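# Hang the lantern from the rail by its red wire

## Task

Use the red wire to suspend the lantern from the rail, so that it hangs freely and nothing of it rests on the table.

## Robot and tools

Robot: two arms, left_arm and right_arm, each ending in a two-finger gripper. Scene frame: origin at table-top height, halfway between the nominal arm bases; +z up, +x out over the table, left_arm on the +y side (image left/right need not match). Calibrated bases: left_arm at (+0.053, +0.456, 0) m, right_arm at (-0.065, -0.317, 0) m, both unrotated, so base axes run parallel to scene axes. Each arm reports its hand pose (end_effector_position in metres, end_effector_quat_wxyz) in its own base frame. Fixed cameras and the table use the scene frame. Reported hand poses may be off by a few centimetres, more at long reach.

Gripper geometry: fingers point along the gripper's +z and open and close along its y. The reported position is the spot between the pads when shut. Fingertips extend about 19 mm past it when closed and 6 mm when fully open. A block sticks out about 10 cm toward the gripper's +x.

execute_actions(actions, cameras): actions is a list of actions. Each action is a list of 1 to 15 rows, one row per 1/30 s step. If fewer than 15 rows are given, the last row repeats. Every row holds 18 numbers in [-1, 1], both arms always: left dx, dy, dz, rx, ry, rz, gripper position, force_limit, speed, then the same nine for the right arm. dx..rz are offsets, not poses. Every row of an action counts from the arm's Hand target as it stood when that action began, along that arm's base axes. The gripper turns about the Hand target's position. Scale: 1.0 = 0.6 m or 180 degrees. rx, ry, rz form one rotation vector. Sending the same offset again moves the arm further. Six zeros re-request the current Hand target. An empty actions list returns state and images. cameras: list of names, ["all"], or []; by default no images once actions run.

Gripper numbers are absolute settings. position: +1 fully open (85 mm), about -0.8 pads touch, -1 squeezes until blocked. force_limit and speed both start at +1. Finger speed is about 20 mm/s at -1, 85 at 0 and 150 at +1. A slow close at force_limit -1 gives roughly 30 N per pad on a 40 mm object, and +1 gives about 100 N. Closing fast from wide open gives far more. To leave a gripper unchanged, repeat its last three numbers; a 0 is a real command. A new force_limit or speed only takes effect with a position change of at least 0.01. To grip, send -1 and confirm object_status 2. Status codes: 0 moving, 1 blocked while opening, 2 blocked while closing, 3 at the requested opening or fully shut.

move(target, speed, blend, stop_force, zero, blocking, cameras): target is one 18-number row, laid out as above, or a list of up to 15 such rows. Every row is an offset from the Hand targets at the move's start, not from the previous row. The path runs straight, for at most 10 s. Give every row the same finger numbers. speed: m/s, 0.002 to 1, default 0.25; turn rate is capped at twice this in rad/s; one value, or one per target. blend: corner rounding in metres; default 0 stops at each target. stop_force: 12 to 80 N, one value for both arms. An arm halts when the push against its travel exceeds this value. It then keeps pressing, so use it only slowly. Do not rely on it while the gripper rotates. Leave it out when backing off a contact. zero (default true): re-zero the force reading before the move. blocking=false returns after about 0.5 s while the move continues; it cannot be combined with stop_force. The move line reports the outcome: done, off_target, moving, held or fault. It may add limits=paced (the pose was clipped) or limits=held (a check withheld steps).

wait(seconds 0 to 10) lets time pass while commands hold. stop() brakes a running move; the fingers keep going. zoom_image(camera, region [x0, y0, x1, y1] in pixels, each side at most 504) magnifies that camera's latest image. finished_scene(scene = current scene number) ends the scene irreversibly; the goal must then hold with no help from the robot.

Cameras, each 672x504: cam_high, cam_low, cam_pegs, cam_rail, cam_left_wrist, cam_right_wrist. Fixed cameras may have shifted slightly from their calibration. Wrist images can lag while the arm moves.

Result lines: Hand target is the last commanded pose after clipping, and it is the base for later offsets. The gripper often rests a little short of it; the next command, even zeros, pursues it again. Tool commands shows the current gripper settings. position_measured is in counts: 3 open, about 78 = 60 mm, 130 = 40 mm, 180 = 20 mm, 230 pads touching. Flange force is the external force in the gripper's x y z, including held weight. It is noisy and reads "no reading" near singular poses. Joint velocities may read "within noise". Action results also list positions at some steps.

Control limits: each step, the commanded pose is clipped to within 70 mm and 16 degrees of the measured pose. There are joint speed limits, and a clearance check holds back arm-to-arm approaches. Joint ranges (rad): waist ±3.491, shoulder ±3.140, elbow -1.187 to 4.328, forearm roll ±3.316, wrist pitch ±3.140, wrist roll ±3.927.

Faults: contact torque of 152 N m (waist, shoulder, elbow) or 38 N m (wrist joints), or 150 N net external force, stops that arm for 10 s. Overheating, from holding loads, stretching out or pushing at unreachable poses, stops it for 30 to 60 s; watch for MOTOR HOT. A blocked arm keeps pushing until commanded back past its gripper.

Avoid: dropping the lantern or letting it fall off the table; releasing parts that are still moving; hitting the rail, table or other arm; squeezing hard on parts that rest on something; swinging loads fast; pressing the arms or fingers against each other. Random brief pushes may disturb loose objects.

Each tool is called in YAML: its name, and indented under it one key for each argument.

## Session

execute_actions:
  actions: []

Scene clock: 0.00 s.
left_arm: end_effector_position=(+0.1808, -0.0155, +0.2616) position_measured=3 object_status=3 end_effector_quat_wxyz=(-0.546, +0.495, +0.675, +0.027) | right_arm: end_effector_position=(+0.1778, +0.1595, +0.1213) position_measured=3 object_status=3 end_effector_quat_wxyz=(+0.047, +0.778, -0.625, +0.048)
Joint positions: left_arm=[-0.207 0.121 -0.204 -0.578 -2.269 -1.186] | right_arm=[1.372 -0.457 -0.758 0.042 -1.399 0.407]
Joint velocities: within noise
Flange force (N): no reading
Hand target: left_arm +0.1808, -0.0155, +0.2616; -0.546, +0.495, +0.675, +0.027 | right_arm +0.1778, +0.1595, +0.1213; +0.047, +0.778, -0.625, +0.048
Tool commands: left_gripper/position=+1.0 left_gripper/force_limit=+1.0 left_gripper/speed=+1.0 right_gripper/position=+1.0 right_gripper/force_limit=+1.0 right_gripper/speed=+1.0
camera_calibration:
cam_left_wrist: T_world_to_cam=[[0.702983, 0.505049, -0.50074, 0.0207383], [0.150013, -0.793527, -0.589755, 0.136214], [-0.695206, 0.33947, -0.6336, 0.426972], [0, 0, 0, 1]] pos_world=[0.261821, -0.0473289, 0.361247]
cam_right_wrist: T_world_to_cam=[[-0.978128, -0.208004, -0.000652999, 0.21767], [-0.202605, 0.95202, 0.229368, -0.128524], [-0.0470878, 0.224484, -0.97334, 0.213626], [0, 0, 0, 1]] pos_world=[0.196928, 0.119678, 0.237552]

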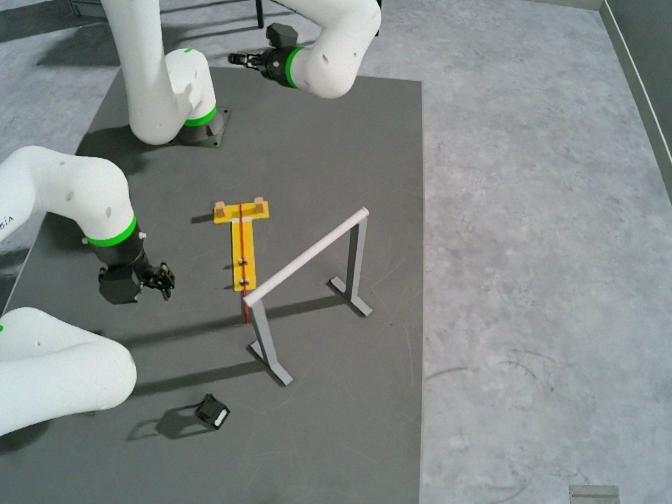

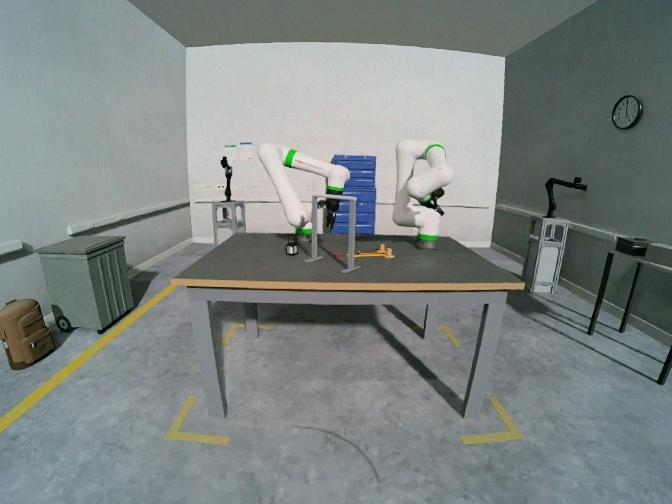

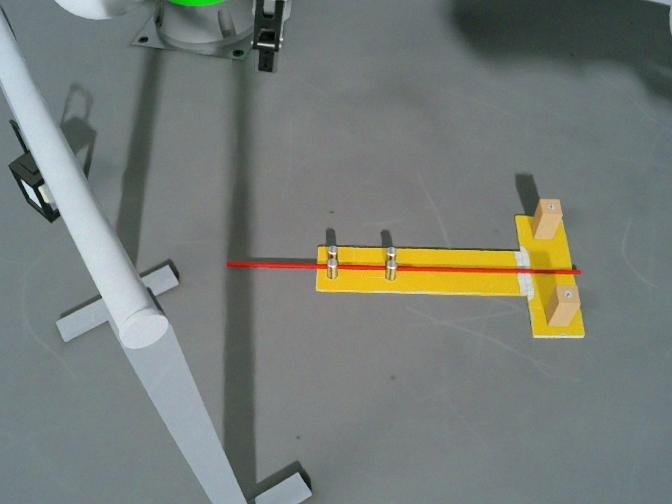

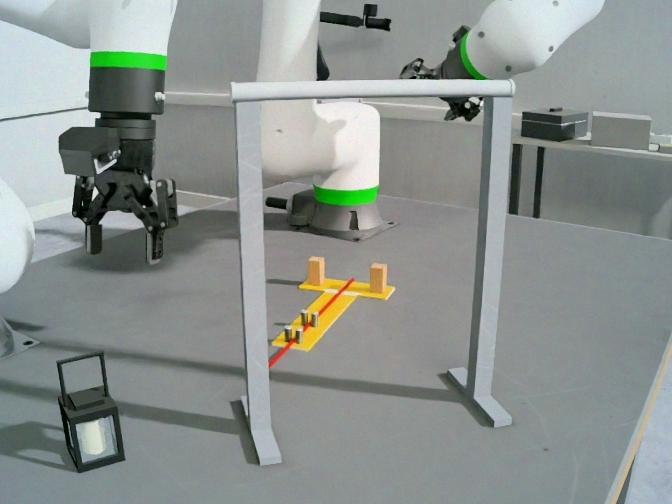

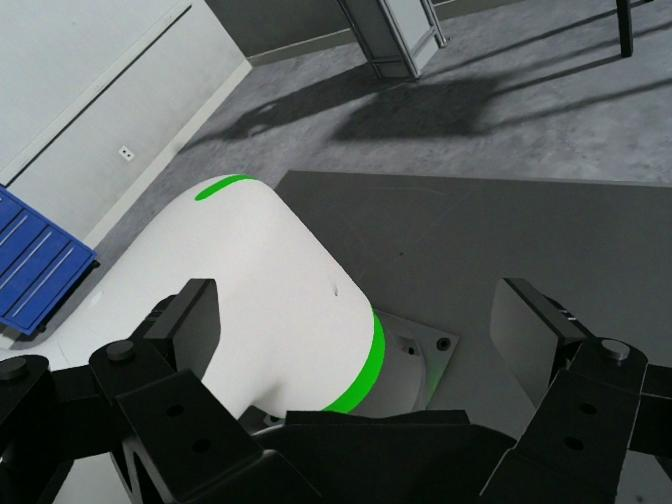

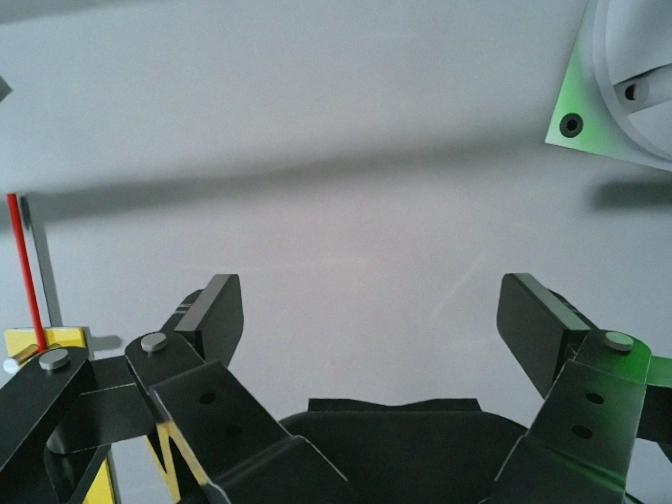

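zoom_image:
  camera: "cam_pegs"
  region: [120, 200, 400, 380]

zoom_image:
  camera: "cam_rail"
  region: [220, 240, 420, 480]

zoom_image:
  camera: "cam_rail"
  region: [20, 330, 160, 490]

Scaled by 1.800 from the camera's 672x504 image, which has a finer 960x720 frame.

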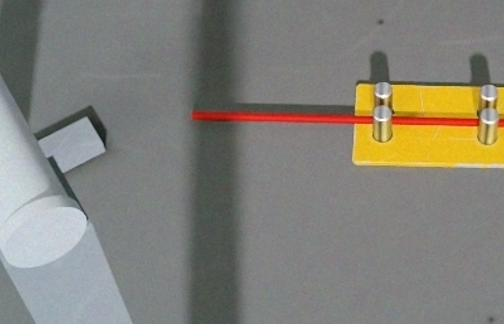

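Scaled by 2.100 from the camera's 672x504 image, which has a finer 960x720 frame.

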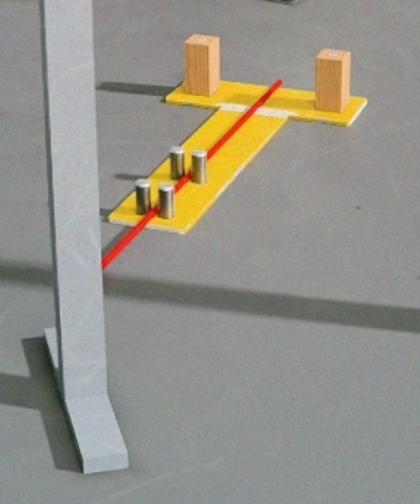

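Scaled by 3.150 from the camera's 672x504 image, which has a finer 960x720 frame.

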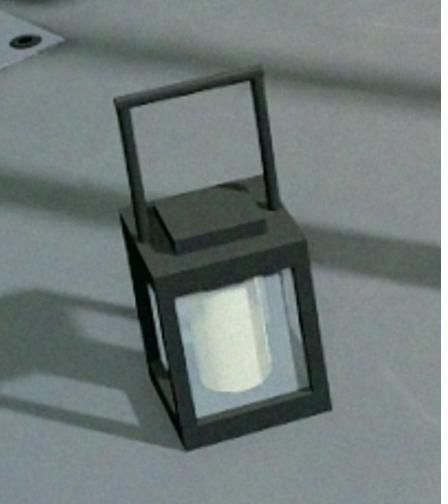

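move:
  target:
    - [0.0445,-0.3,0.0,-0.244,-0.277,-0.0226,-0.2,1,1,0.17,0.03,0.06,0.0423,0.005,0,-0.2,1,1]
    - [0.0445,-0.54,-0.15,-0.244,-0.277,-0.0226,-0.2,1,1,0.34,0.055,0.0145,0.0423,0.005,0,-0.2,1,1]
  speed: 0.3
  blend: [0.03,0]
  cameras: ["cam_pegs","cam_left_wrist","cam_right_wrist","cam_rail"]

Scene clock: 8.30 s.
left_arm: end_effector_position=(+0.2075, -0.3395, +0.1716) position_measured=154 object_status=3 end_effector_quat_wxyz=(+0.001, +0.623, +0.782, +0.000) | right_arm: end_effector_position=(+0.3818, +0.1925, +0.1300) position_measured=154 object_status=3 end_effector_quat_wxyz=(+0.000, +0.780, -0.626, +0.000)
Joint positions: left_arm=[-0.689 -0.1 -0.356 0 -1.312 -0.657] | right_arm=[0.776 0.014 -0.349 0 -1.209 1.012]
Flange force (N): left_arm=[7.3 -5.4 0.8] | right_arm=[-5.6 -8.2 -2.1]
Hand target: left_arm +0.2075, -0.3395, +0.1716; +0.001, +0.623, +0.782, +0.000 | right_arm +0.3818, +0.1925, +0.1300; +0.000, +0.780, -0.626, +0.000
Off the commanded pose: left_arm 0.000 m, 0 deg | right_arm 0.000 m, 0 deg.
move: done
camera_calibration:
cam_left_wrist: T_world_to_cam=[[0.974467, 0.224385, 0.0081268, -0.11835], [0.209259, -0.920707, 0.329408, -0.391066], [0.0813967, -0.319297, -0.944153, 0.166987], [0, 0, 0, 1]] pos_world=[0.18357, -0.280182, 0.287444]
cam_right_wrist: T_world_to_cam=[[-0.978245, -0.20705, -0.0129141, 0.425593], [-0.197958, 0.913044, 0.3566, -0.131385], [-0.0620429, 0.351399, -0.934168, 0.200433], [0, 0, 0, 1]] pos_world=[0.402761, 0.137648, 0.239586]
Images, in order (width x height): cam_pegs 672x504, cam_rail 672x504, cam_left_wrist 672x504, cam_right_wrist 672x504.

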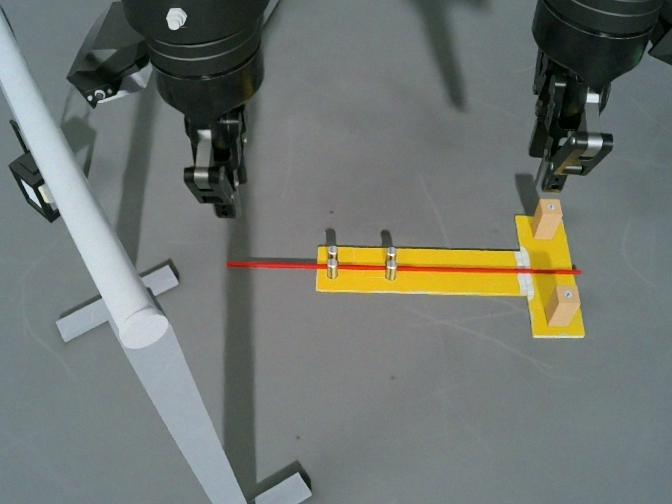

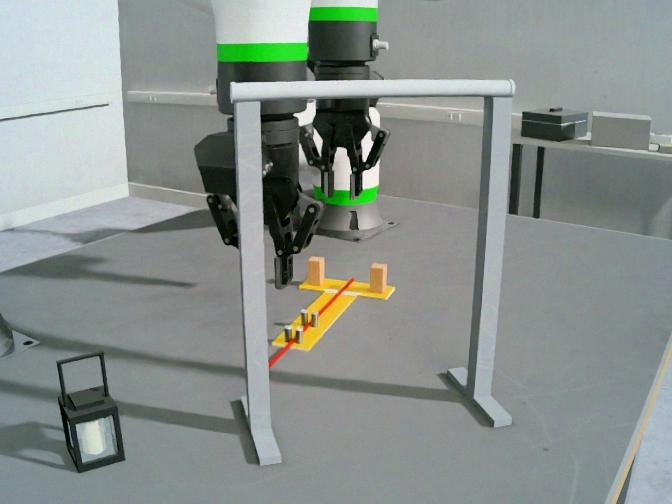

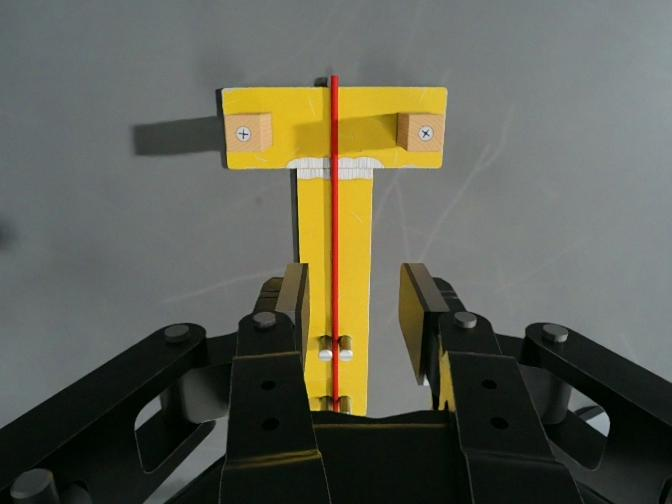

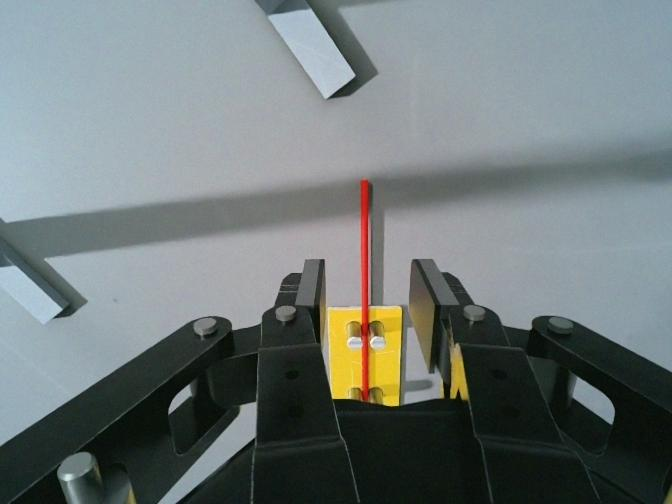

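move:
  target:
    - [-0.0092,-0.0025,-0.2,0,0,0,-0.2,1,1,-0.0088,-0.0018,0,0,0,0,-0.2,1,1]
    - [-0.0092,-0.0025,-0.2475,0,0,0,-0.2,1,1,-0.0088,-0.0018,0,0,0,0,-0.2,1,1]
  speed: [0.12,0.03]
  stop_force: 12
  cameras: ["cam_left_wrist"]

move:
  target: [0,0,0,0,0,0,-1,-0.5,-1,0,0,0,0,0,0,-0.2,1,1]

move:
  target: [0.0179,-0.078,0,0,0,0,-1,-0.5,-1,0,0,0,0,0,0,-0.2,1,1]
  speed: 0.05
  stop_force: 30
  cameras: ["cam_left_wrist","cam_right_wrist","cam_pegs"]

Scene clock: 13.30 s.
left_arm: end_effector_position=(+0.2020, -0.3410, +0.0231) position_measured=154 object_status=3 end_effector_quat_wxyz=(+0.001, +0.623, +0.782, +0.000) | right_arm: end_effector_position=(+0.3765, +0.1914, +0.1300) position_measured=154 object_status=3 end_effector_quat_wxyz=(+0.000, +0.780, -0.626, +0.000)
Joint positions: left_arm=[-0.702 0.073 -0.572 0 -0.923 -0.645] | right_arm=[0.783 0 -0.363 0 -1.209 1.005]
Flange force (N): left_arm=[6.8 -4.2 -2.4] | right_arm=[-6.0 -6.9 -1.7]
Hand target: left_arm +0.2020, -0.3410, +0.0231; +0.001, +0.623, +0.782, +0.000 | right_arm +0.3765, +0.1914, +0.1300; +0.000, +0.780, -0.626, +0.000
Off the commanded pose: left_arm 0.000 m, 0 deg | right_arm 0.000 m, 0 deg.
move: done
camera_calibration:
cam_left_wrist: T_world_to_cam=[[0.974471, 0.224364, 0.00813347, -0.111433], [0.20924, -0.920723, 0.329376, -0.342467], [0.0813889, -0.319266, -0.944164, 0.0267291], [0, 0, 0, 1]] pos_world=[0.17807, -0.281782, 0.138944]
Images, in order (width x height): cam_left_wrist 672x504.

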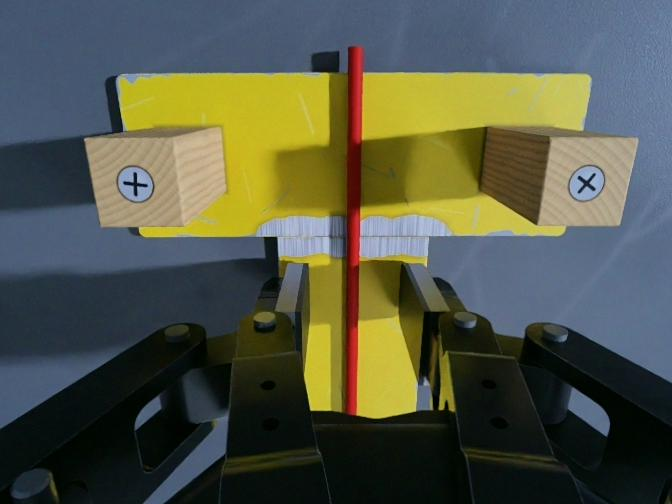

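Scene clock: 14.93 s.
left_arm: end_effector_position=(+0.2020, -0.3410, +0.0231) position_measured=223 object_status=0 end_effector_quat_wxyz=(+0.001, +0.623, +0.782, +0.000) | right_arm: end_effector_position=(+0.3765, +0.1914, +0.1300) position_measured=154 object_status=3 end_effector_quat_wxyz=(+0.000, +0.780, -0.626, +0.000)
Joint positions: left_arm=[-0.702 0.073 -0.572 0 -0.923 -0.645] | right_arm=[0.783 0 -0.363 0 -1.209 1.005]
Flange force (N): left_arm=[6.1 -4.9 -4.0] | right_arm=[-6.2 -7.1 -2.4]
Hand target: left_arm +0.2020, -0.3410, +0.0231; +0.001, +0.623, +0.782, +0.000 | right_arm +0.3765, +0.1914, +0.1300; +0.000, +0.780, -0.626, +0.000
Off the commanded pose: left_arm 0.000 m, 0 deg | right_arm 0.000 m, 0 deg.
move: done

Scene clock: 16.83 s.
left_arm: end_effector_position=(+0.2127, -0.3878, +0.0231) position_measured=223 object_status=2 end_effector_quat_wxyz=(+0.001, +0.623, +0.782, +0.000) | right_arm: end_effector_position=(+0.3765, +0.1914, +0.1300) position_measured=154 object_status=3 end_effector_quat_wxyz=(+0.000, +0.780, -0.626, +0.000)
Joint positions: left_arm=[-0.771 0.182 -0.447 0 -0.94 -0.575] | right_arm=[0.783 0 -0.363 0 -1.209 1.005]
Flange force (N): left_arm=[9.6 -4.5 -13.2] | right_arm=[-6.5 -7.7 -2.0]
Hand target: left_arm +0.2127, -0.3878, +0.0231; +0.001, +0.623, +0.782, +0.000 | right_arm +0.3765, +0.1914, +0.1300; +0.000, +0.780, -0.626, +0.000
Off the commanded pose: left_arm 0.000 m, 0 deg | right_arm 0.000 m, 0 deg.
move: done
camera_calibration:
cam_left_wrist: T_world_to_cam=[[0.974471, 0.224364, 0.00813347, -0.111457], [0.20924, -0.920723, 0.329376, -0.387817], [0.0813889, -0.319266, -0.944164, 0.0109085], [0, 0, 0, 1]] pos_world=[0.18887, -0.328582, 0.138944]
cam_right_wrist: T_world_to_cam=[[-0.978245, -0.20705, -0.0129141, 0.420181], [-0.197958, 0.913044, 0.3566, -0.13143], [-0.0620429, 0.351399, -0.934168, 0.20049], [0, 0, 0, 1]] pos_world=[0.397461, 0.136548, 0.239586]
Images, in order (width x height): cam_pegs 672x504, cam_left_wrist 672x504, cam_right_wrist 672x504.

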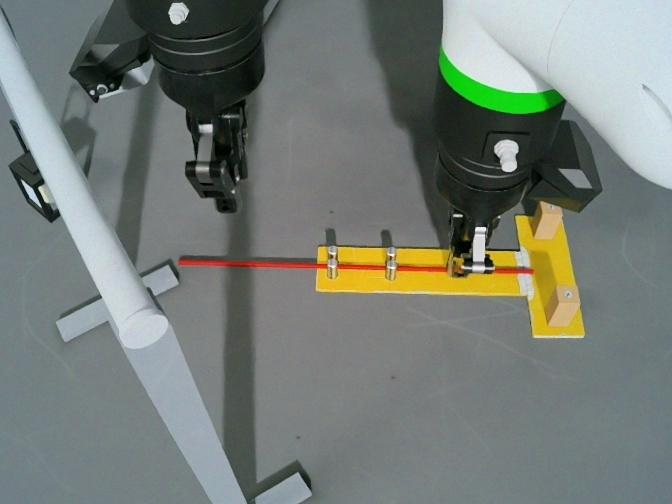

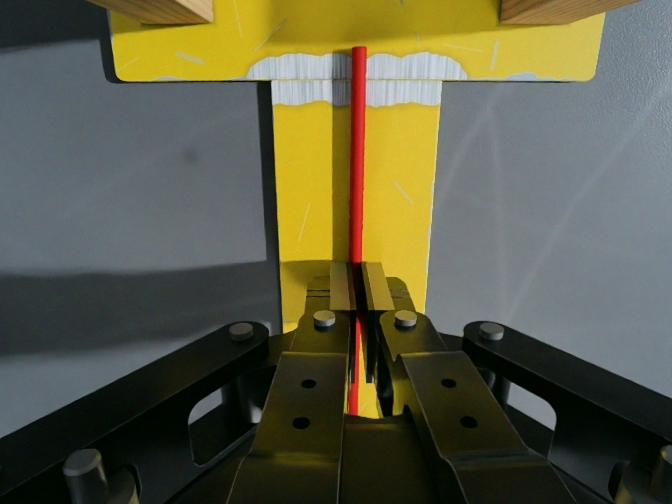

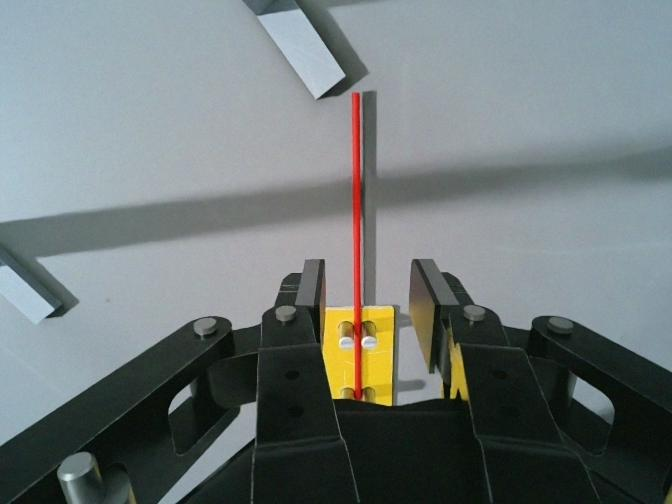

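move:
  target:
    - [0,0,0,0,0,0,-1,-0.5,-1,0,0,-0.1,0,0,0,-0.2,1,1]
    - [0,0,0,0,0,0,-1,-0.5,-1,0,0,-0.1755,0,0,0,-0.2,1,1]
  speed: [0.1,0.03]
  stop_force: 15

move:
  target: [0,0,0,0,0,0,-1,-0.5,-1,0,0,0,0,0,0,-1,0,-1]
  cameras: ["cam_right_wrist"]

move:
  target:
    - [0.0486,-0.0017,0,0,0,-0.1667,-1,-0.5,-1,0,0,0,0,0,0,-1,0,-1]
    - [0.0873,-0.0259,0,0,0,-0.333,-1,-0.5,-1,0,0,0,0,0,0,-1,0,-1]
  speed: 0.1
  blend: 0.005
  cameras: ["cam_pegs","cam_left_wrist"]

Scene clock: 21.03 s.
left_arm: end_effector_position=(+0.2127, -0.3878, +0.0231) position_measured=223 object_status=2 end_effector_quat_wxyz=(+0.001, +0.623, +0.782, +0.000) | right_arm: end_effector_position=(+0.3765, +0.1914, +0.0429) position_measured=154 object_status=3 end_effector_quat_wxyz=(+0.000, +0.780, -0.626, +0.000)
Joint positions: left_arm=[-0.771 0.182 -0.447 0 -0.94 -0.575] | right_arm=[0.783 0.107 -0.478 0 -0.987 1.005]
Flange force (N): left_arm=[10.3 -4.9 -13.6] | right_arm=[-5.9 -6.9 0.1]
Hand target: left_arm +0.2127, -0.3878, +0.0231; +0.001, +0.623, +0.782, +0.000 | right_arm +0.3765, +0.1914, +0.0429; +0.000, +0.780, -0.626, +0.000 (not the last commanded pose)
Off the commanded pose: left_arm 0.000 m, 0 deg | right_arm 0.018 m, 0 deg.
move: held (right_arm; a check stopped the path); path passed 1 of 2 targets; limits=held
pose unreachable (right arm): on one or more control steps of this call, first in action 0 (counted from 0), this arm could not follow its commanded pose, so it was not sent that pose on those steps. It may still have moved: this result reports where it is.
cause: moving toward the commanded pose would bring a part of the arm too close to another arm (a part of this arm just beyond joint 4 (forearm roll) and a part of the left arm just beyond its joint 5 (wrist pitch), along the way the arms are being sent, or toward where that arm still pushes).

Scene clock: 22.73 s.
left_arm: end_effector_position=(+0.2127, -0.3878, +0.0231) position_measured=223 object_status=2 end_effector_quat_wxyz=(+0.001, +0.623, +0.782, +0.000) | right_arm: end_effector_position=(+0.3765, +0.1914, +0.0429) position_measured=231 object_status=0 end_effector_quat_wxyz=(+0.000, +0.780, -0.626, +0.000)
Joint positions: left_arm=[-0.771 0.182 -0.447 0 -0.94 -0.575] | right_arm=[0.783 0.107 -0.478 0 -0.987 1.005]
Flange force (N): left_arm=[10.2 -4.6 -13.9] | right_arm=[-6.7 -7.6 0.4]
Hand target: left_arm +0.2127, -0.3878, +0.0231; +0.001, +0.623, +0.782, +0.000 | right_arm +0.3765, +0.1914, +0.0429; +0.000, +0.780, -0.626, +0.000
Off the commanded pose: left_arm 0.000 m, 0 deg | right_arm 0.000 m, 0 deg.
move: done
camera_calibration:
cam_right_wrist: T_world_to_cam=[[-0.97822, -0.207173, -0.0128563, 0.419053], [-0.198051, 0.913017, 0.356617, -0.100332], [-0.0621435, 0.351396, -0.934162, 0.119164], [0, 0, 0, 1]] pos_world=[0.397461, 0.136547, 0.152486]
Images, in order (width x height): cam_right_wrist 672x504.

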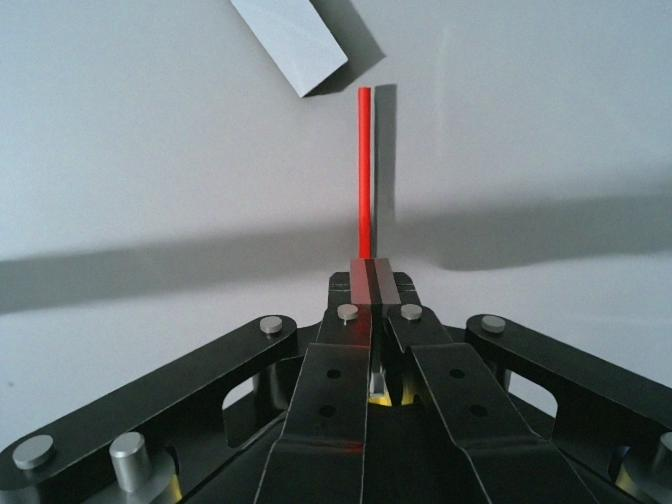

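Scene clock: 28.90 s.
left_arm: end_effector_position=(+0.2651, -0.4034, +0.0231) position_measured=223 object_status=2 end_effector_quat_wxyz=(+0.001, +0.931, +0.366, -0.001) | right_arm: end_effector_position=(+0.3765, +0.1914, +0.0429) position_measured=231 object_status=3 end_effector_quat_wxyz=(+0.000, +0.780, -0.626, +0.000)
Joint positions: left_arm=[-0.715 0.273 -0.333 0.003 -0.964 -1.679] | right_arm=[0.783 0.107 -0.478 0 -0.987 1.005]
Flange force (N): left_arm=[-1.9 -8.8 -3.9] | right_arm=[-6.2 -5.9 0.3]
Hand target: left_arm +0.2651, -0.4034, +0.0231; +0.001, +0.931, +0.366, -0.001 | right_arm +0.3765, +0.1914, +0.0429; +0.000, +0.780, -0.626, +0.000
Off the commanded pose: left_arm 0.000 m, 0 deg | right_arm 0.000 m, 0 deg.
move: done; blend cut to 0 m at target 1
camera_calibration:
cam_left_wrist: T_world_to_cam=[[0.682416, -0.730918, 0.00818363, -0.4669], [-0.692002, -0.642395, 0.329336, -0.0618438], [-0.23546, -0.230407, -0.944177, 0.12154], [0, 0, 0, 1]] pos_world=[0.304442, -0.35299, 0.138944]
Images, in order (width x height): cam_pegs 672x504, cam_left_wrist 672x504.

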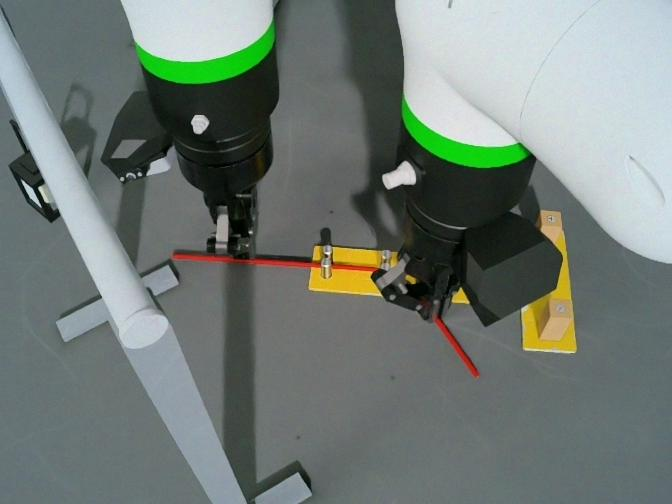

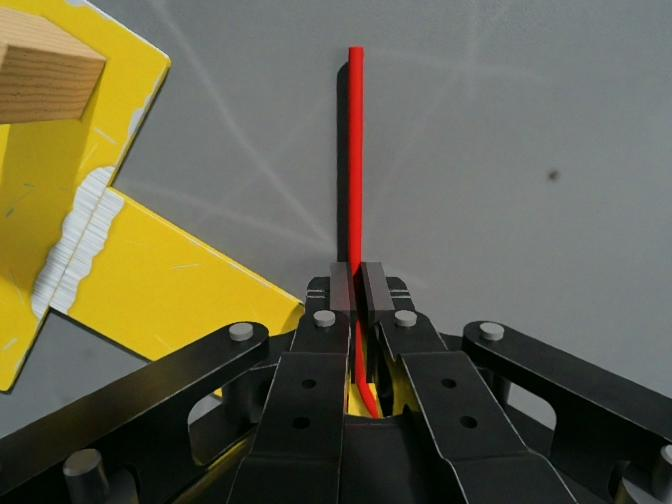

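move:
  target:
    - [0,0,0,0,0,0,-1,-0.5,-1,0,0,0,0,0,0,-0.2,0,1]
    - [0,0,0,0,0,0,-1,-0.5,-1,0,0,-0.0304,0,0,0,-0.2,0,1]
  speed: 0.04
  cameras: ["cam_right_wrist","cam_pegs"]

Scene clock: 30.77 s.
left_arm: end_effector_position=(+0.2651, -0.4034, +0.0231) position_measured=223 object_status=2 end_effector_quat_wxyz=(+0.001, +0.931, +0.366, -0.001) | right_arm: end_effector_position=(+0.3765, +0.1914, +0.0247) position_measured=154 object_status=3 end_effector_quat_wxyz=(+0.000, +0.780, -0.626, +0.000)
Joint positions: left_arm=[-0.715 0.273 -0.333 0.003 -0.964 -1.679] | right_arm=[0.783 0.135 -0.497 0 -0.939 1.005]
Flange force (N): left_arm=[-2.4 -8.4 -4.2] | right_arm=[-6.0 -6.7 1.5]
Hand target: left_arm +0.2651, -0.4034, +0.0231; +0.001, +0.931, +0.366, -0.001 | right_arm +0.3765, +0.1914, +0.0246; +0.000, +0.780, -0.626, +0.000
Off the commanded pose: left_arm 0.000 m, 0 deg | right_arm 0.000 m, 0 deg.
move: done
camera_calibration:
cam_right_wrist: T_world_to_cam=[[-0.97822, -0.207173, -0.0128563, 0.418819], [-0.198051, 0.913017, 0.356617, -0.0938413], [-0.0621435, 0.351396, -0.934162, 0.102162], [0, 0, 0, 1]] pos_world=[0.397461, 0.136547, 0.134286]
Images, in order (width x height): cam_pegs 672x504, cam_right_wrist 672x504.

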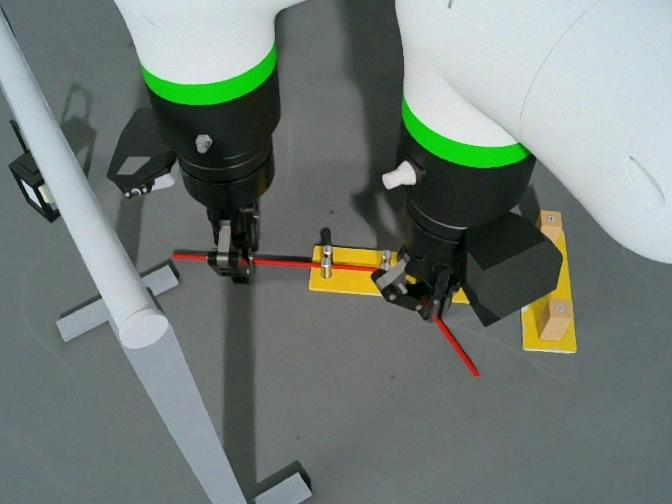

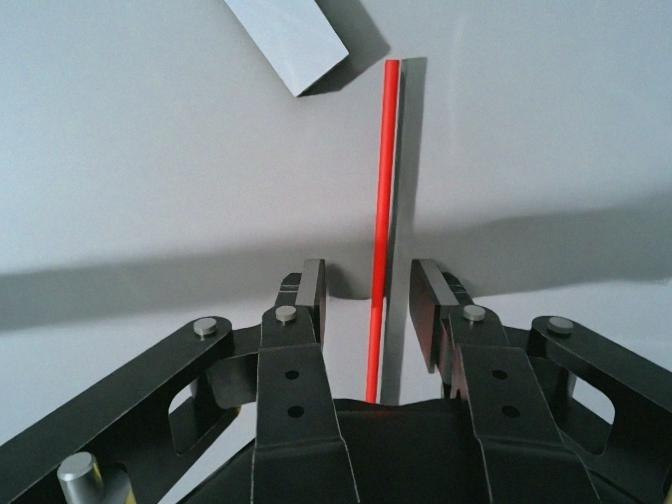

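move:
  target:
    - [0,0,0,0,0,0,-1,-0.5,-1,0.0,-0.0358,0,0,0,-0.02,-0.2,0,-1]
    - [0,0,0,0,0,0,-1,-0.5,-1,0.0,-0.0358,0,0,0,-0.02,-1,0,-1]
  speed: 0.05

move:
  target:
    - [0.0199,-0.0377,0,0,0,-0.167,-1,-0.5,-1,0,0,0,0,0,0,-1,0,-1]
    - [0.0187,-0.0775,0,0,0,-0.334,-1,-0.5,-1,0,0,0,0,0,0,-1,0,-1]
    - [-0.0026,-0.1101,0,0,0,-0.511,-1,-0.5,-1,0,0,0,0,0,0,-1,0,-1]
  speed: 0.12
  blend: 0.005
  cameras: ["cam_pegs","cam_left_wrist","cam_right_wrist"]

Scene clock: 34.80 s.
left_arm: end_effector_position=(+0.2651, -0.4034, +0.0231) position_measured=223 object_status=2 end_effector_quat_wxyz=(+0.001, +0.931, +0.366, -0.001) | right_arm: end_effector_position=(+0.3765, +0.1699, +0.0246) position_measured=227 object_status=0 end_effector_quat_wxyz=(+0.000, +0.760, -0.650, +0.000)
Joint positions: left_arm=[-0.715 0.273 -0.333 0.003 -0.964 -1.679] | right_arm=[0.744 0.113 -0.523 0 -0.936 0.981]
Flange force (N): left_arm=[-1.1 -8.6 -3.9] | right_arm=[-7.2 -6.6 1.3]
Hand target: left_arm +0.2651, -0.4034, +0.0231; +0.001, +0.931, +0.366, -0.001 | right_arm +0.3765, +0.1699, +0.0246; +0.000, +0.760, -0.650, +0.000
Off the commanded pose: left_arm 0.000 m, 0 deg | right_arm 0.000 m, 0 deg.
move: done

Scene clock: 40.80 s.
left_arm: end_effector_position=(+0.2734, -0.4543, +0.0231) position_measured=223 object_status=2 end_effector_quat_wxyz=(+0.000, +0.977, -0.212, -0.001) | right_arm: end_effector_position=(+0.3765, +0.1699, +0.0246) position_measured=227 object_status=2 end_effector_quat_wxyz=(+0.000, +0.760, -0.650, +0.000)
Joint positions: left_arm=[-0.78 0.378 -0.188 0.002 -1.006 -2.789] | right_arm=[0.744 0.113 -0.523 0 -0.936 0.981]
Flange force (N): left_arm=[-8.5 -6.2 -3.3] | right_arm=[-3.6 -4.5 0.8]
Hand target: left_arm +0.2734, -0.4543, +0.0231; +0.000, +0.977, -0.212, -0.001 (not the last commanded pose) | right_arm +0.3765, +0.1699, +0.0246; +0.000, +0.760, -0.650, +0.000
Off the commanded pose: left_arm 0.018 m, 25 deg | right_arm 0.000 m, 0 deg.
move: held (left_arm; a check stopped the path); path passed 2 of 3 targets; blend cut to 0 m at target 1; limits=held
pose unreachable (left arm): on one or more control steps of this call, first in action 0 (counted from 0), this arm could not follow its commanded pose, so it was not sent that pose on those steps. It may still have moved: this result reports where it is.
cause: moving toward the commanded pose would bring a part of the arm too close to another arm (a part of this arm just beyond joint 5 (wrist pitch) and a part of the right arm just beyond its joint 4 (forearm roll), along the way the arms are being sent, or toward where that arm still pushes).
camera_calibration:
cam_left_wrist: T_world_to_cam=[[-0.412385, -0.910978, 0.00755772, -0.292282], [-0.85915, 0.391656, 0.329343, 0.426596], [-0.302984, 0.129323, -0.94418, 0.293622], [0, 0, 0, 1]] pos_world=[0.33494, -0.471314, 0.138945]
cam_right_wrist: T_world_to_cam=[[-0.989305, -0.145298, -0.0128518, 0.407994], [-0.140289, 0.923662, 0.356606, -0.0978466], [-0.0399433, 0.354595, -0.934166, 0.100785], [0, 0, 0, 1]] pos_world=[0.393929, 0.11392, 0.134286]
Images, in order (width x height): cam_pegs 672x504, cam_left_wrist 672x504, cam_right_wrist 672x504.

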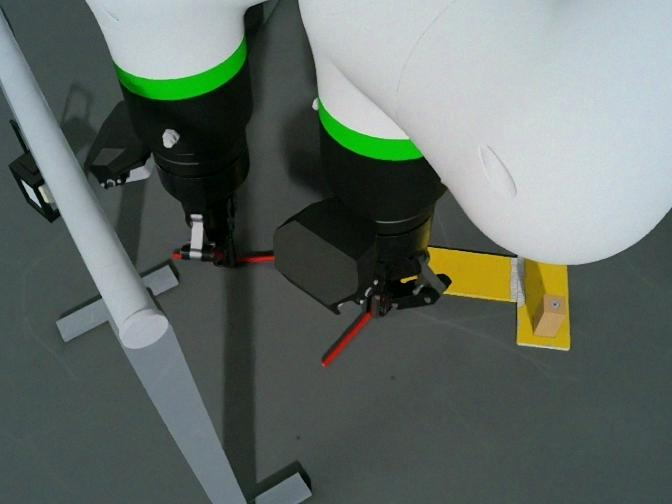

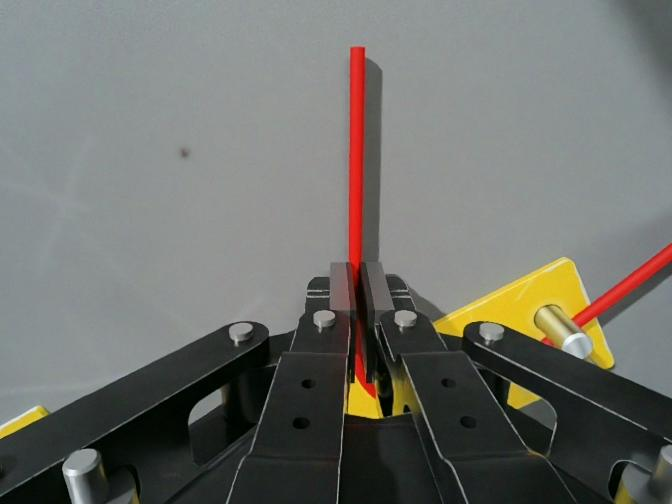

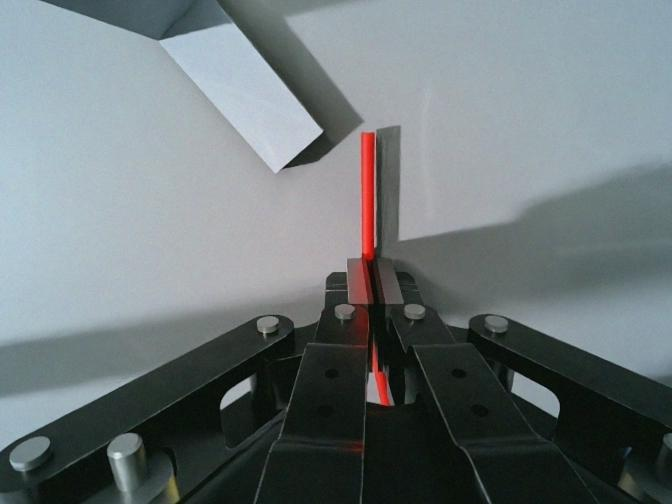

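move:
  target: [0,0,0,0,0,0,-1,-0.5,-1,0,0,0.005,0.082,0.013,0,-1,0,-1]
  speed: 0.15

move:
  target: [-0.0165,-0.0253,0,0,0,-0.139,-1,-0.5,-1,0,0,0,0,0,0,-1,0,-1]
  speed: 0.1
  cameras: ["cam_pegs","cam_left_wrist","cam_right_wrist"]

Scene clock: 44.23 s.
left_arm: end_effector_position=(+0.2734, -0.4543, +0.0231) position_measured=223 object_status=2 end_effector_quat_wxyz=(+0.000, +0.977, -0.212, -0.001) | right_arm: end_effector_position=(+0.3773, +0.1694, +0.0273) position_measured=227 object_status=2 end_effector_quat_wxyz=(-0.064, +0.755, -0.649, -0.072)
Joint positions: left_arm=[-0.78 0.378 -0.188 0.002 -1.006 -2.789] | right_arm=[0.601 0.088 -0.493 -0.217 -0.914 1.247]
Flange force (N): left_arm=[-8.5 -6.4 -4.4] | right_arm=[-1.3 -7.1 0.1]
Flange force when the fault began (N): right_arm=[-41.4 22.7 -2.3]
Hand target: left_arm +0.2734, -0.4543, +0.0231; +0.000, +0.977, -0.212, -0.001 | right_arm +0.3773, +0.1694, +0.0273; -0.064, +0.755, -0.649, -0.072 (not the last commanded pose)
Tool commands: left_gripper/position=-1.0 left_gripper/force_limit=-0.5 left_gripper/speed=-1.0 right_gripper/position=-1.0 right_gripper/force_limit=+0.003922 right_gripper/speed=-1.0
Off the commanded pose: left_arm 0.000 m, 0 deg | right_arm 0.001 m, 4 deg.
FORCE FAULT: contact force on the right arm reached its limit, and that arm stopped. The contact can be on any part of that arm, not only on its tool. That arm's remaining commands of this call were not run. That arm is still stopped at the end of this call. That arm stays stopped for about 10 more seconds. Until then a move that you send moves the other arm only, and its call returns only when the move has ended. Once the stop has ended, the next robot result says so. If the stop ends while you think or write, that arm runs what you send next, counted from a new Hand target: where the arm stands when the stop ends. While its stop runs, that arm takes no new command, but its gripper still runs the gripper command that each later call begins with. Until it ends, the stop uses up actions while you think or wait. An arm that is not stopped still takes commands.
move: fault (right_arm)

not run: an earlier result of this reply reported a stop or a fault. Calls in your next reply go to the robot.

wait:
  seconds: 10
  cameras: ["cam_pegs","cam_rail","cam_high","cam_right_wrist"]

Scene clock: 56.60 s.
left_arm: end_effector_position=(+0.2734, -0.4543, +0.0231) position_measured=223 object_status=2 end_effector_quat_wxyz=(+0.000, +0.977, -0.212, -0.001) | right_arm: end_effector_position=(+0.3773, +0.1694, +0.0273) position_measured=227 object_status=2 end_effector_quat_wxyz=(-0.064, +0.755, -0.649, -0.072)
Joint positions: left_arm=[-0.78 0.378 -0.188 0.002 -1.006 -2.789] | right_arm=[0.601 0.088 -0.493 -0.217 -0.914 1.247]
Flange force (N): left_arm=[-8.3 -7.0 -4.4] | right_arm=[-2.4 -6.5 0.7]
Hand target: left_arm +0.2734, -0.4543, +0.0231; +0.000, +0.977, -0.212, -0.001 | right_arm +0.3773, +0.1694, +0.0273; -0.064, +0.755, -0.649, -0.072 (not the last commanded pose)
Tool commands: left_gripper/position=-1.0 left_gripper/force_limit=-0.5 left_gripper/speed=-1.0 right_gripper/position=-1.0 right_gripper/force_limit=+0.003922 right_gripper/speed=-1.0
Off the commanded pose: left_arm 0.000 m, 0 deg | right_arm 0.001 m, 4 deg.
FORCE FAULT, CONTINUED: the right arm's stop, for the force fault that an earlier result reported, is over. The rest of the stop counts as 20 of the actions that you can send in this scene. That arm's target is now where it stood when the stop ended, not its last command. That arm accepts commands again.
wait: 10.00 s; at rest from the start
camera_calibration:
cam_right_wrist: T_world_to_cam=[[-0.990273, -0.138394, -0.0143404, 0.40799], [-0.12496, 0.839326, 0.529072, -0.0943139], [-0.0611843, 0.525718, -0.848456, 0.0802129], [0, 0, 0, 1]] pos_world=[0.397144, 0.0934542, 0.123807]
Images, in order (width x height): cam_high 672x504, cam_pegs 672x504, cam_rail 672x504, cam_right_wrist 672x504.

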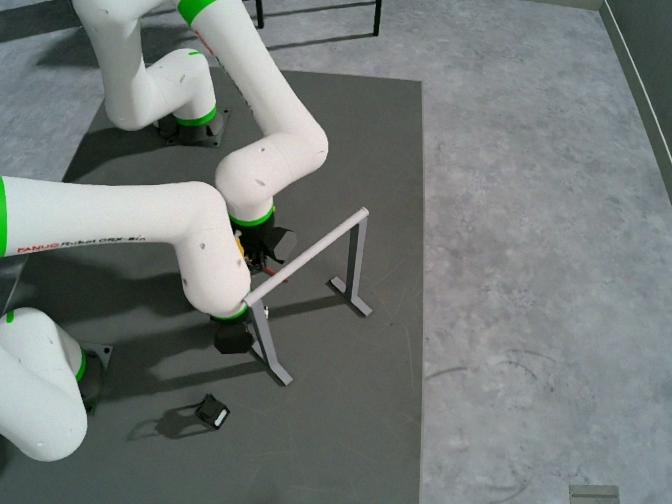

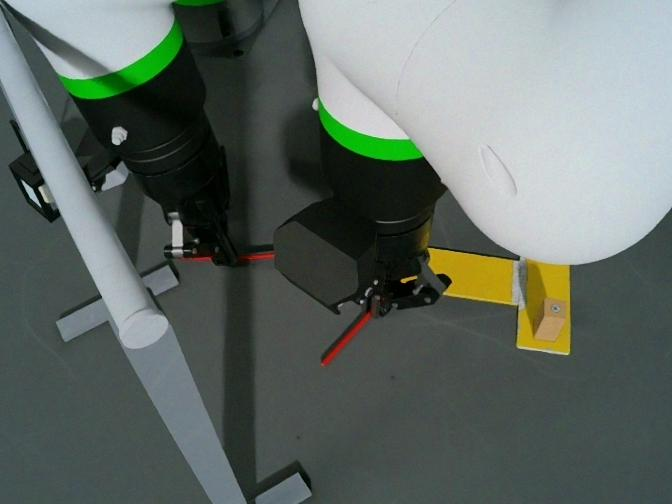

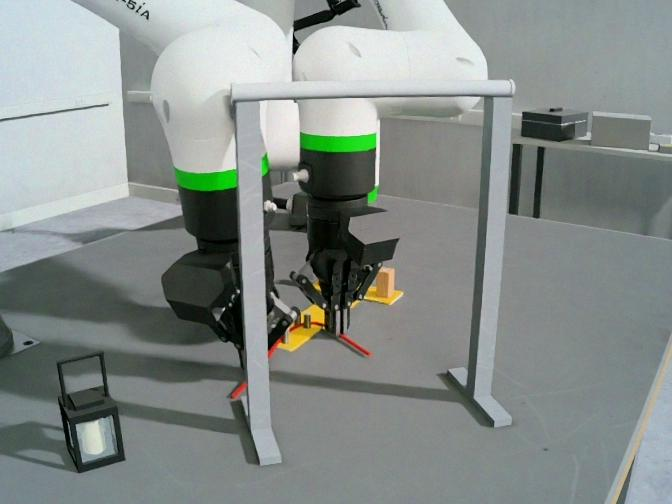

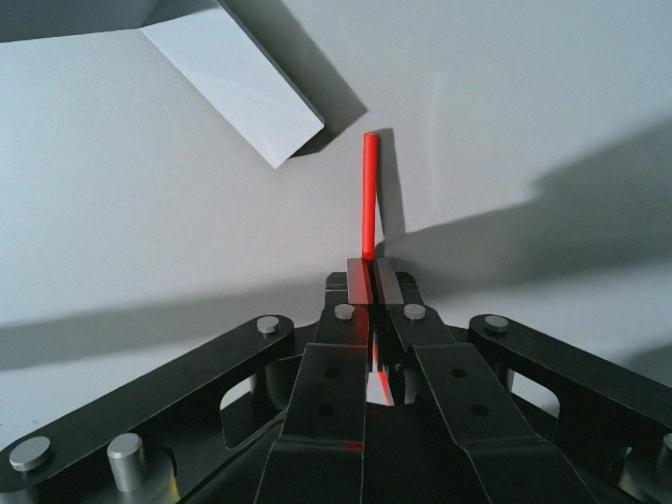

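move:
  target: [-0.0165,-0.0253,0,0,0,-0.139,-1,-0.5,-1,0,0,0,-0.02,-0.003,0,-1,0,-1]
  speed: 0.1
  cameras: ["cam_pegs","cam_left_wrist"]

Scene clock: 58.10 s.
left_arm: end_effector_position=(+0.2720, -0.4564, +0.0231) position_measured=223 object_status=2 end_effector_quat_wxyz=(+0.000, +0.971, -0.241, -0.001) | right_arm: end_effector_position=(+0.3773, +0.1694, +0.0274) position_measured=227 object_status=2 end_effector_quat_wxyz=(-0.059, +0.755, -0.649, -0.067)
Joint positions: left_arm=[-0.785 0.381 -0.184 0.002 -1.007 -2.843] | right_arm=[0.612 0.088 -0.496 -0.2 -0.914 1.226]
Flange force (N): left_arm=[-7.3 -6.3 -5.4] | right_arm=[-3.2 -6.1 0.0]
Hand target: left_arm +0.2720, -0.4565, +0.0231; +0.000, +0.971, -0.240, -0.001 (not the last commanded pose) | right_arm +0.3773, +0.1694, +0.0273; -0.059, +0.755, -0.649, -0.067 (not the last commanded pose)
Off the commanded pose: left_arm 0.016 m, 22 deg | right_arm 0.000 m, 3 deg.
move: held (left_arm; a check stopped the path), off_target (right_arm; braked when a check withheld steps of left_arm); limits=held
pose unreachable (left arm): on one or more control steps of this call, first in action 0 (counted from 0), this arm could not follow its commanded pose, so it was not sent that pose on those steps. It may still have moved: this result reports where it is.
cause: moving toward the commanded pose would bring a part of the arm too close to another arm (a part of this arm just beyond joint 5 (wrist pitch) and a part of the right arm just beyond its joint 4 (forearm roll), along the way the arms are being sent, or toward where that arm still pushes).
camera_calibration:
cam_left_wrist: T_world_to_cam=[[-0.465367, -0.885088, 0.00730114, -0.268474], [-0.834648, 0.441562, 0.32922, 0.442403], [-0.294613, 0.147114, -0.944225, 0.299329], [0, 0, 0, 1]] pos_world=[0.332498, -0.477007, 0.138946]
Images, in order (width x height): cam_pegs 672x504, cam_left_wrist 672x504.

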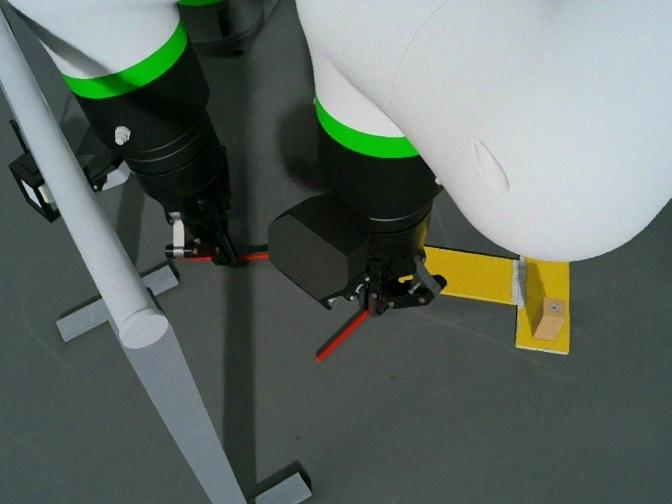

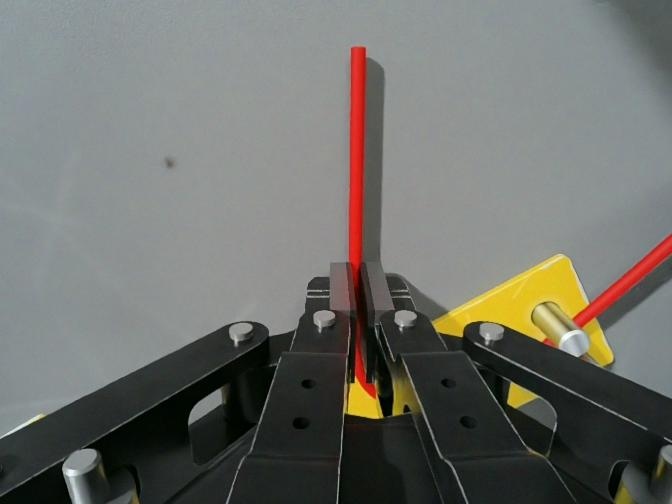

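move:
  target: [-0.0142,-0.0218,0,0,0,-0.122,-1,-0.5,-1,0,0,0,0,0,0,-1,0,-1]
  speed: 0.1
  cameras: ["cam_pegs","cam_left_wrist"]

Scene clock: 58.97 s.
left_arm: end_effector_position=(+0.2719, -0.4565, +0.0231) position_measured=223 object_status=2 end_effector_quat_wxyz=(+0.000, +0.970, -0.243, -0.001) | right_arm: end_effector_position=(+0.3773, +0.1694, +0.0273) position_measured=227 object_status=2 end_effector_quat_wxyz=(-0.059, +0.755, -0.649, -0.067)
Joint positions: left_arm=[-0.786 0.381 -0.184 0.002 -1.007 -2.848] | right_arm=[0.612 0.088 -0.496 -0.2 -0.914 1.226]
Flange force (N): left_arm=[-7.7 -5.9 -4.9] | right_arm=[-4.9 -5.3 0.7]
Hand target: left_arm +0.2719, -0.4565, +0.0231; +0.000, +0.970, -0.243, -0.001 (not the last commanded pose) | right_arm +0.3773, +0.1694, +0.0273; -0.059, +0.755, -0.649, -0.067
Off the commanded pose: left_arm 0.015 m, 22 deg | right_arm 0.000 m, 0 deg.
move: held (left_arm; a check stopped the path); limits=held
pose unreachable (left arm): on one or more control steps of this call, first in action 0 (counted from 0), this arm could not follow its commanded pose, so it was not sent that pose on those steps. It may still have moved: this result reports where it is.
cause: moving toward the commanded pose would bring a part of the arm too close to another arm (a part of this arm just beyond joint 5 (wrist pitch) and a part of the right arm just beyond its joint 4 (forearm roll), along the way the arms are being sent, or toward where that arm still pushes).
camera_calibration:
cam_left_wrist: T_world_to_cam=[[-0.470343, -0.882453, 0.00737202, -0.266121], [-0.832174, 0.446294, 0.329101, 0.443923], [-0.293706, 0.148656, -0.944266, 0.299788], [0, 0, 0, 1]] pos_world=[0.332303, -0.477525, 0.138946]
Images, in order (width x height): cam_pegs 672x504, cam_left_wrist 672x504.

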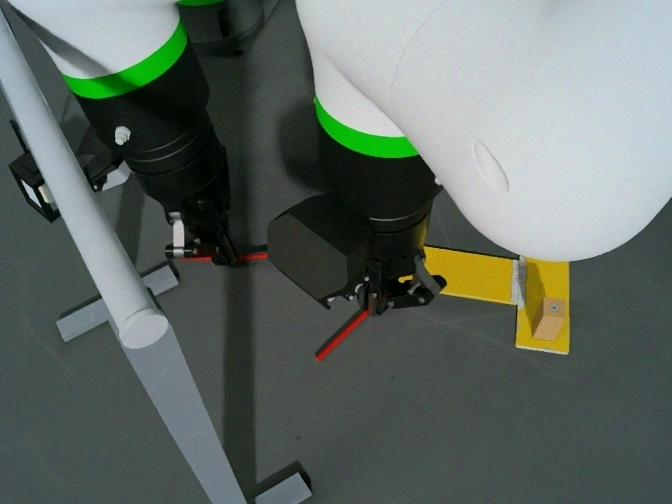

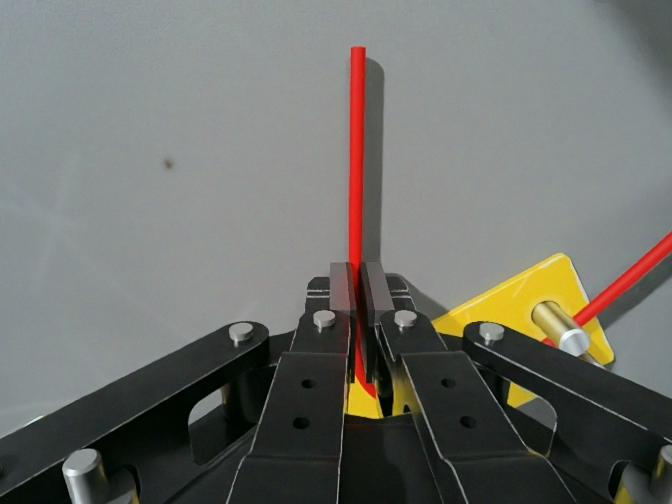

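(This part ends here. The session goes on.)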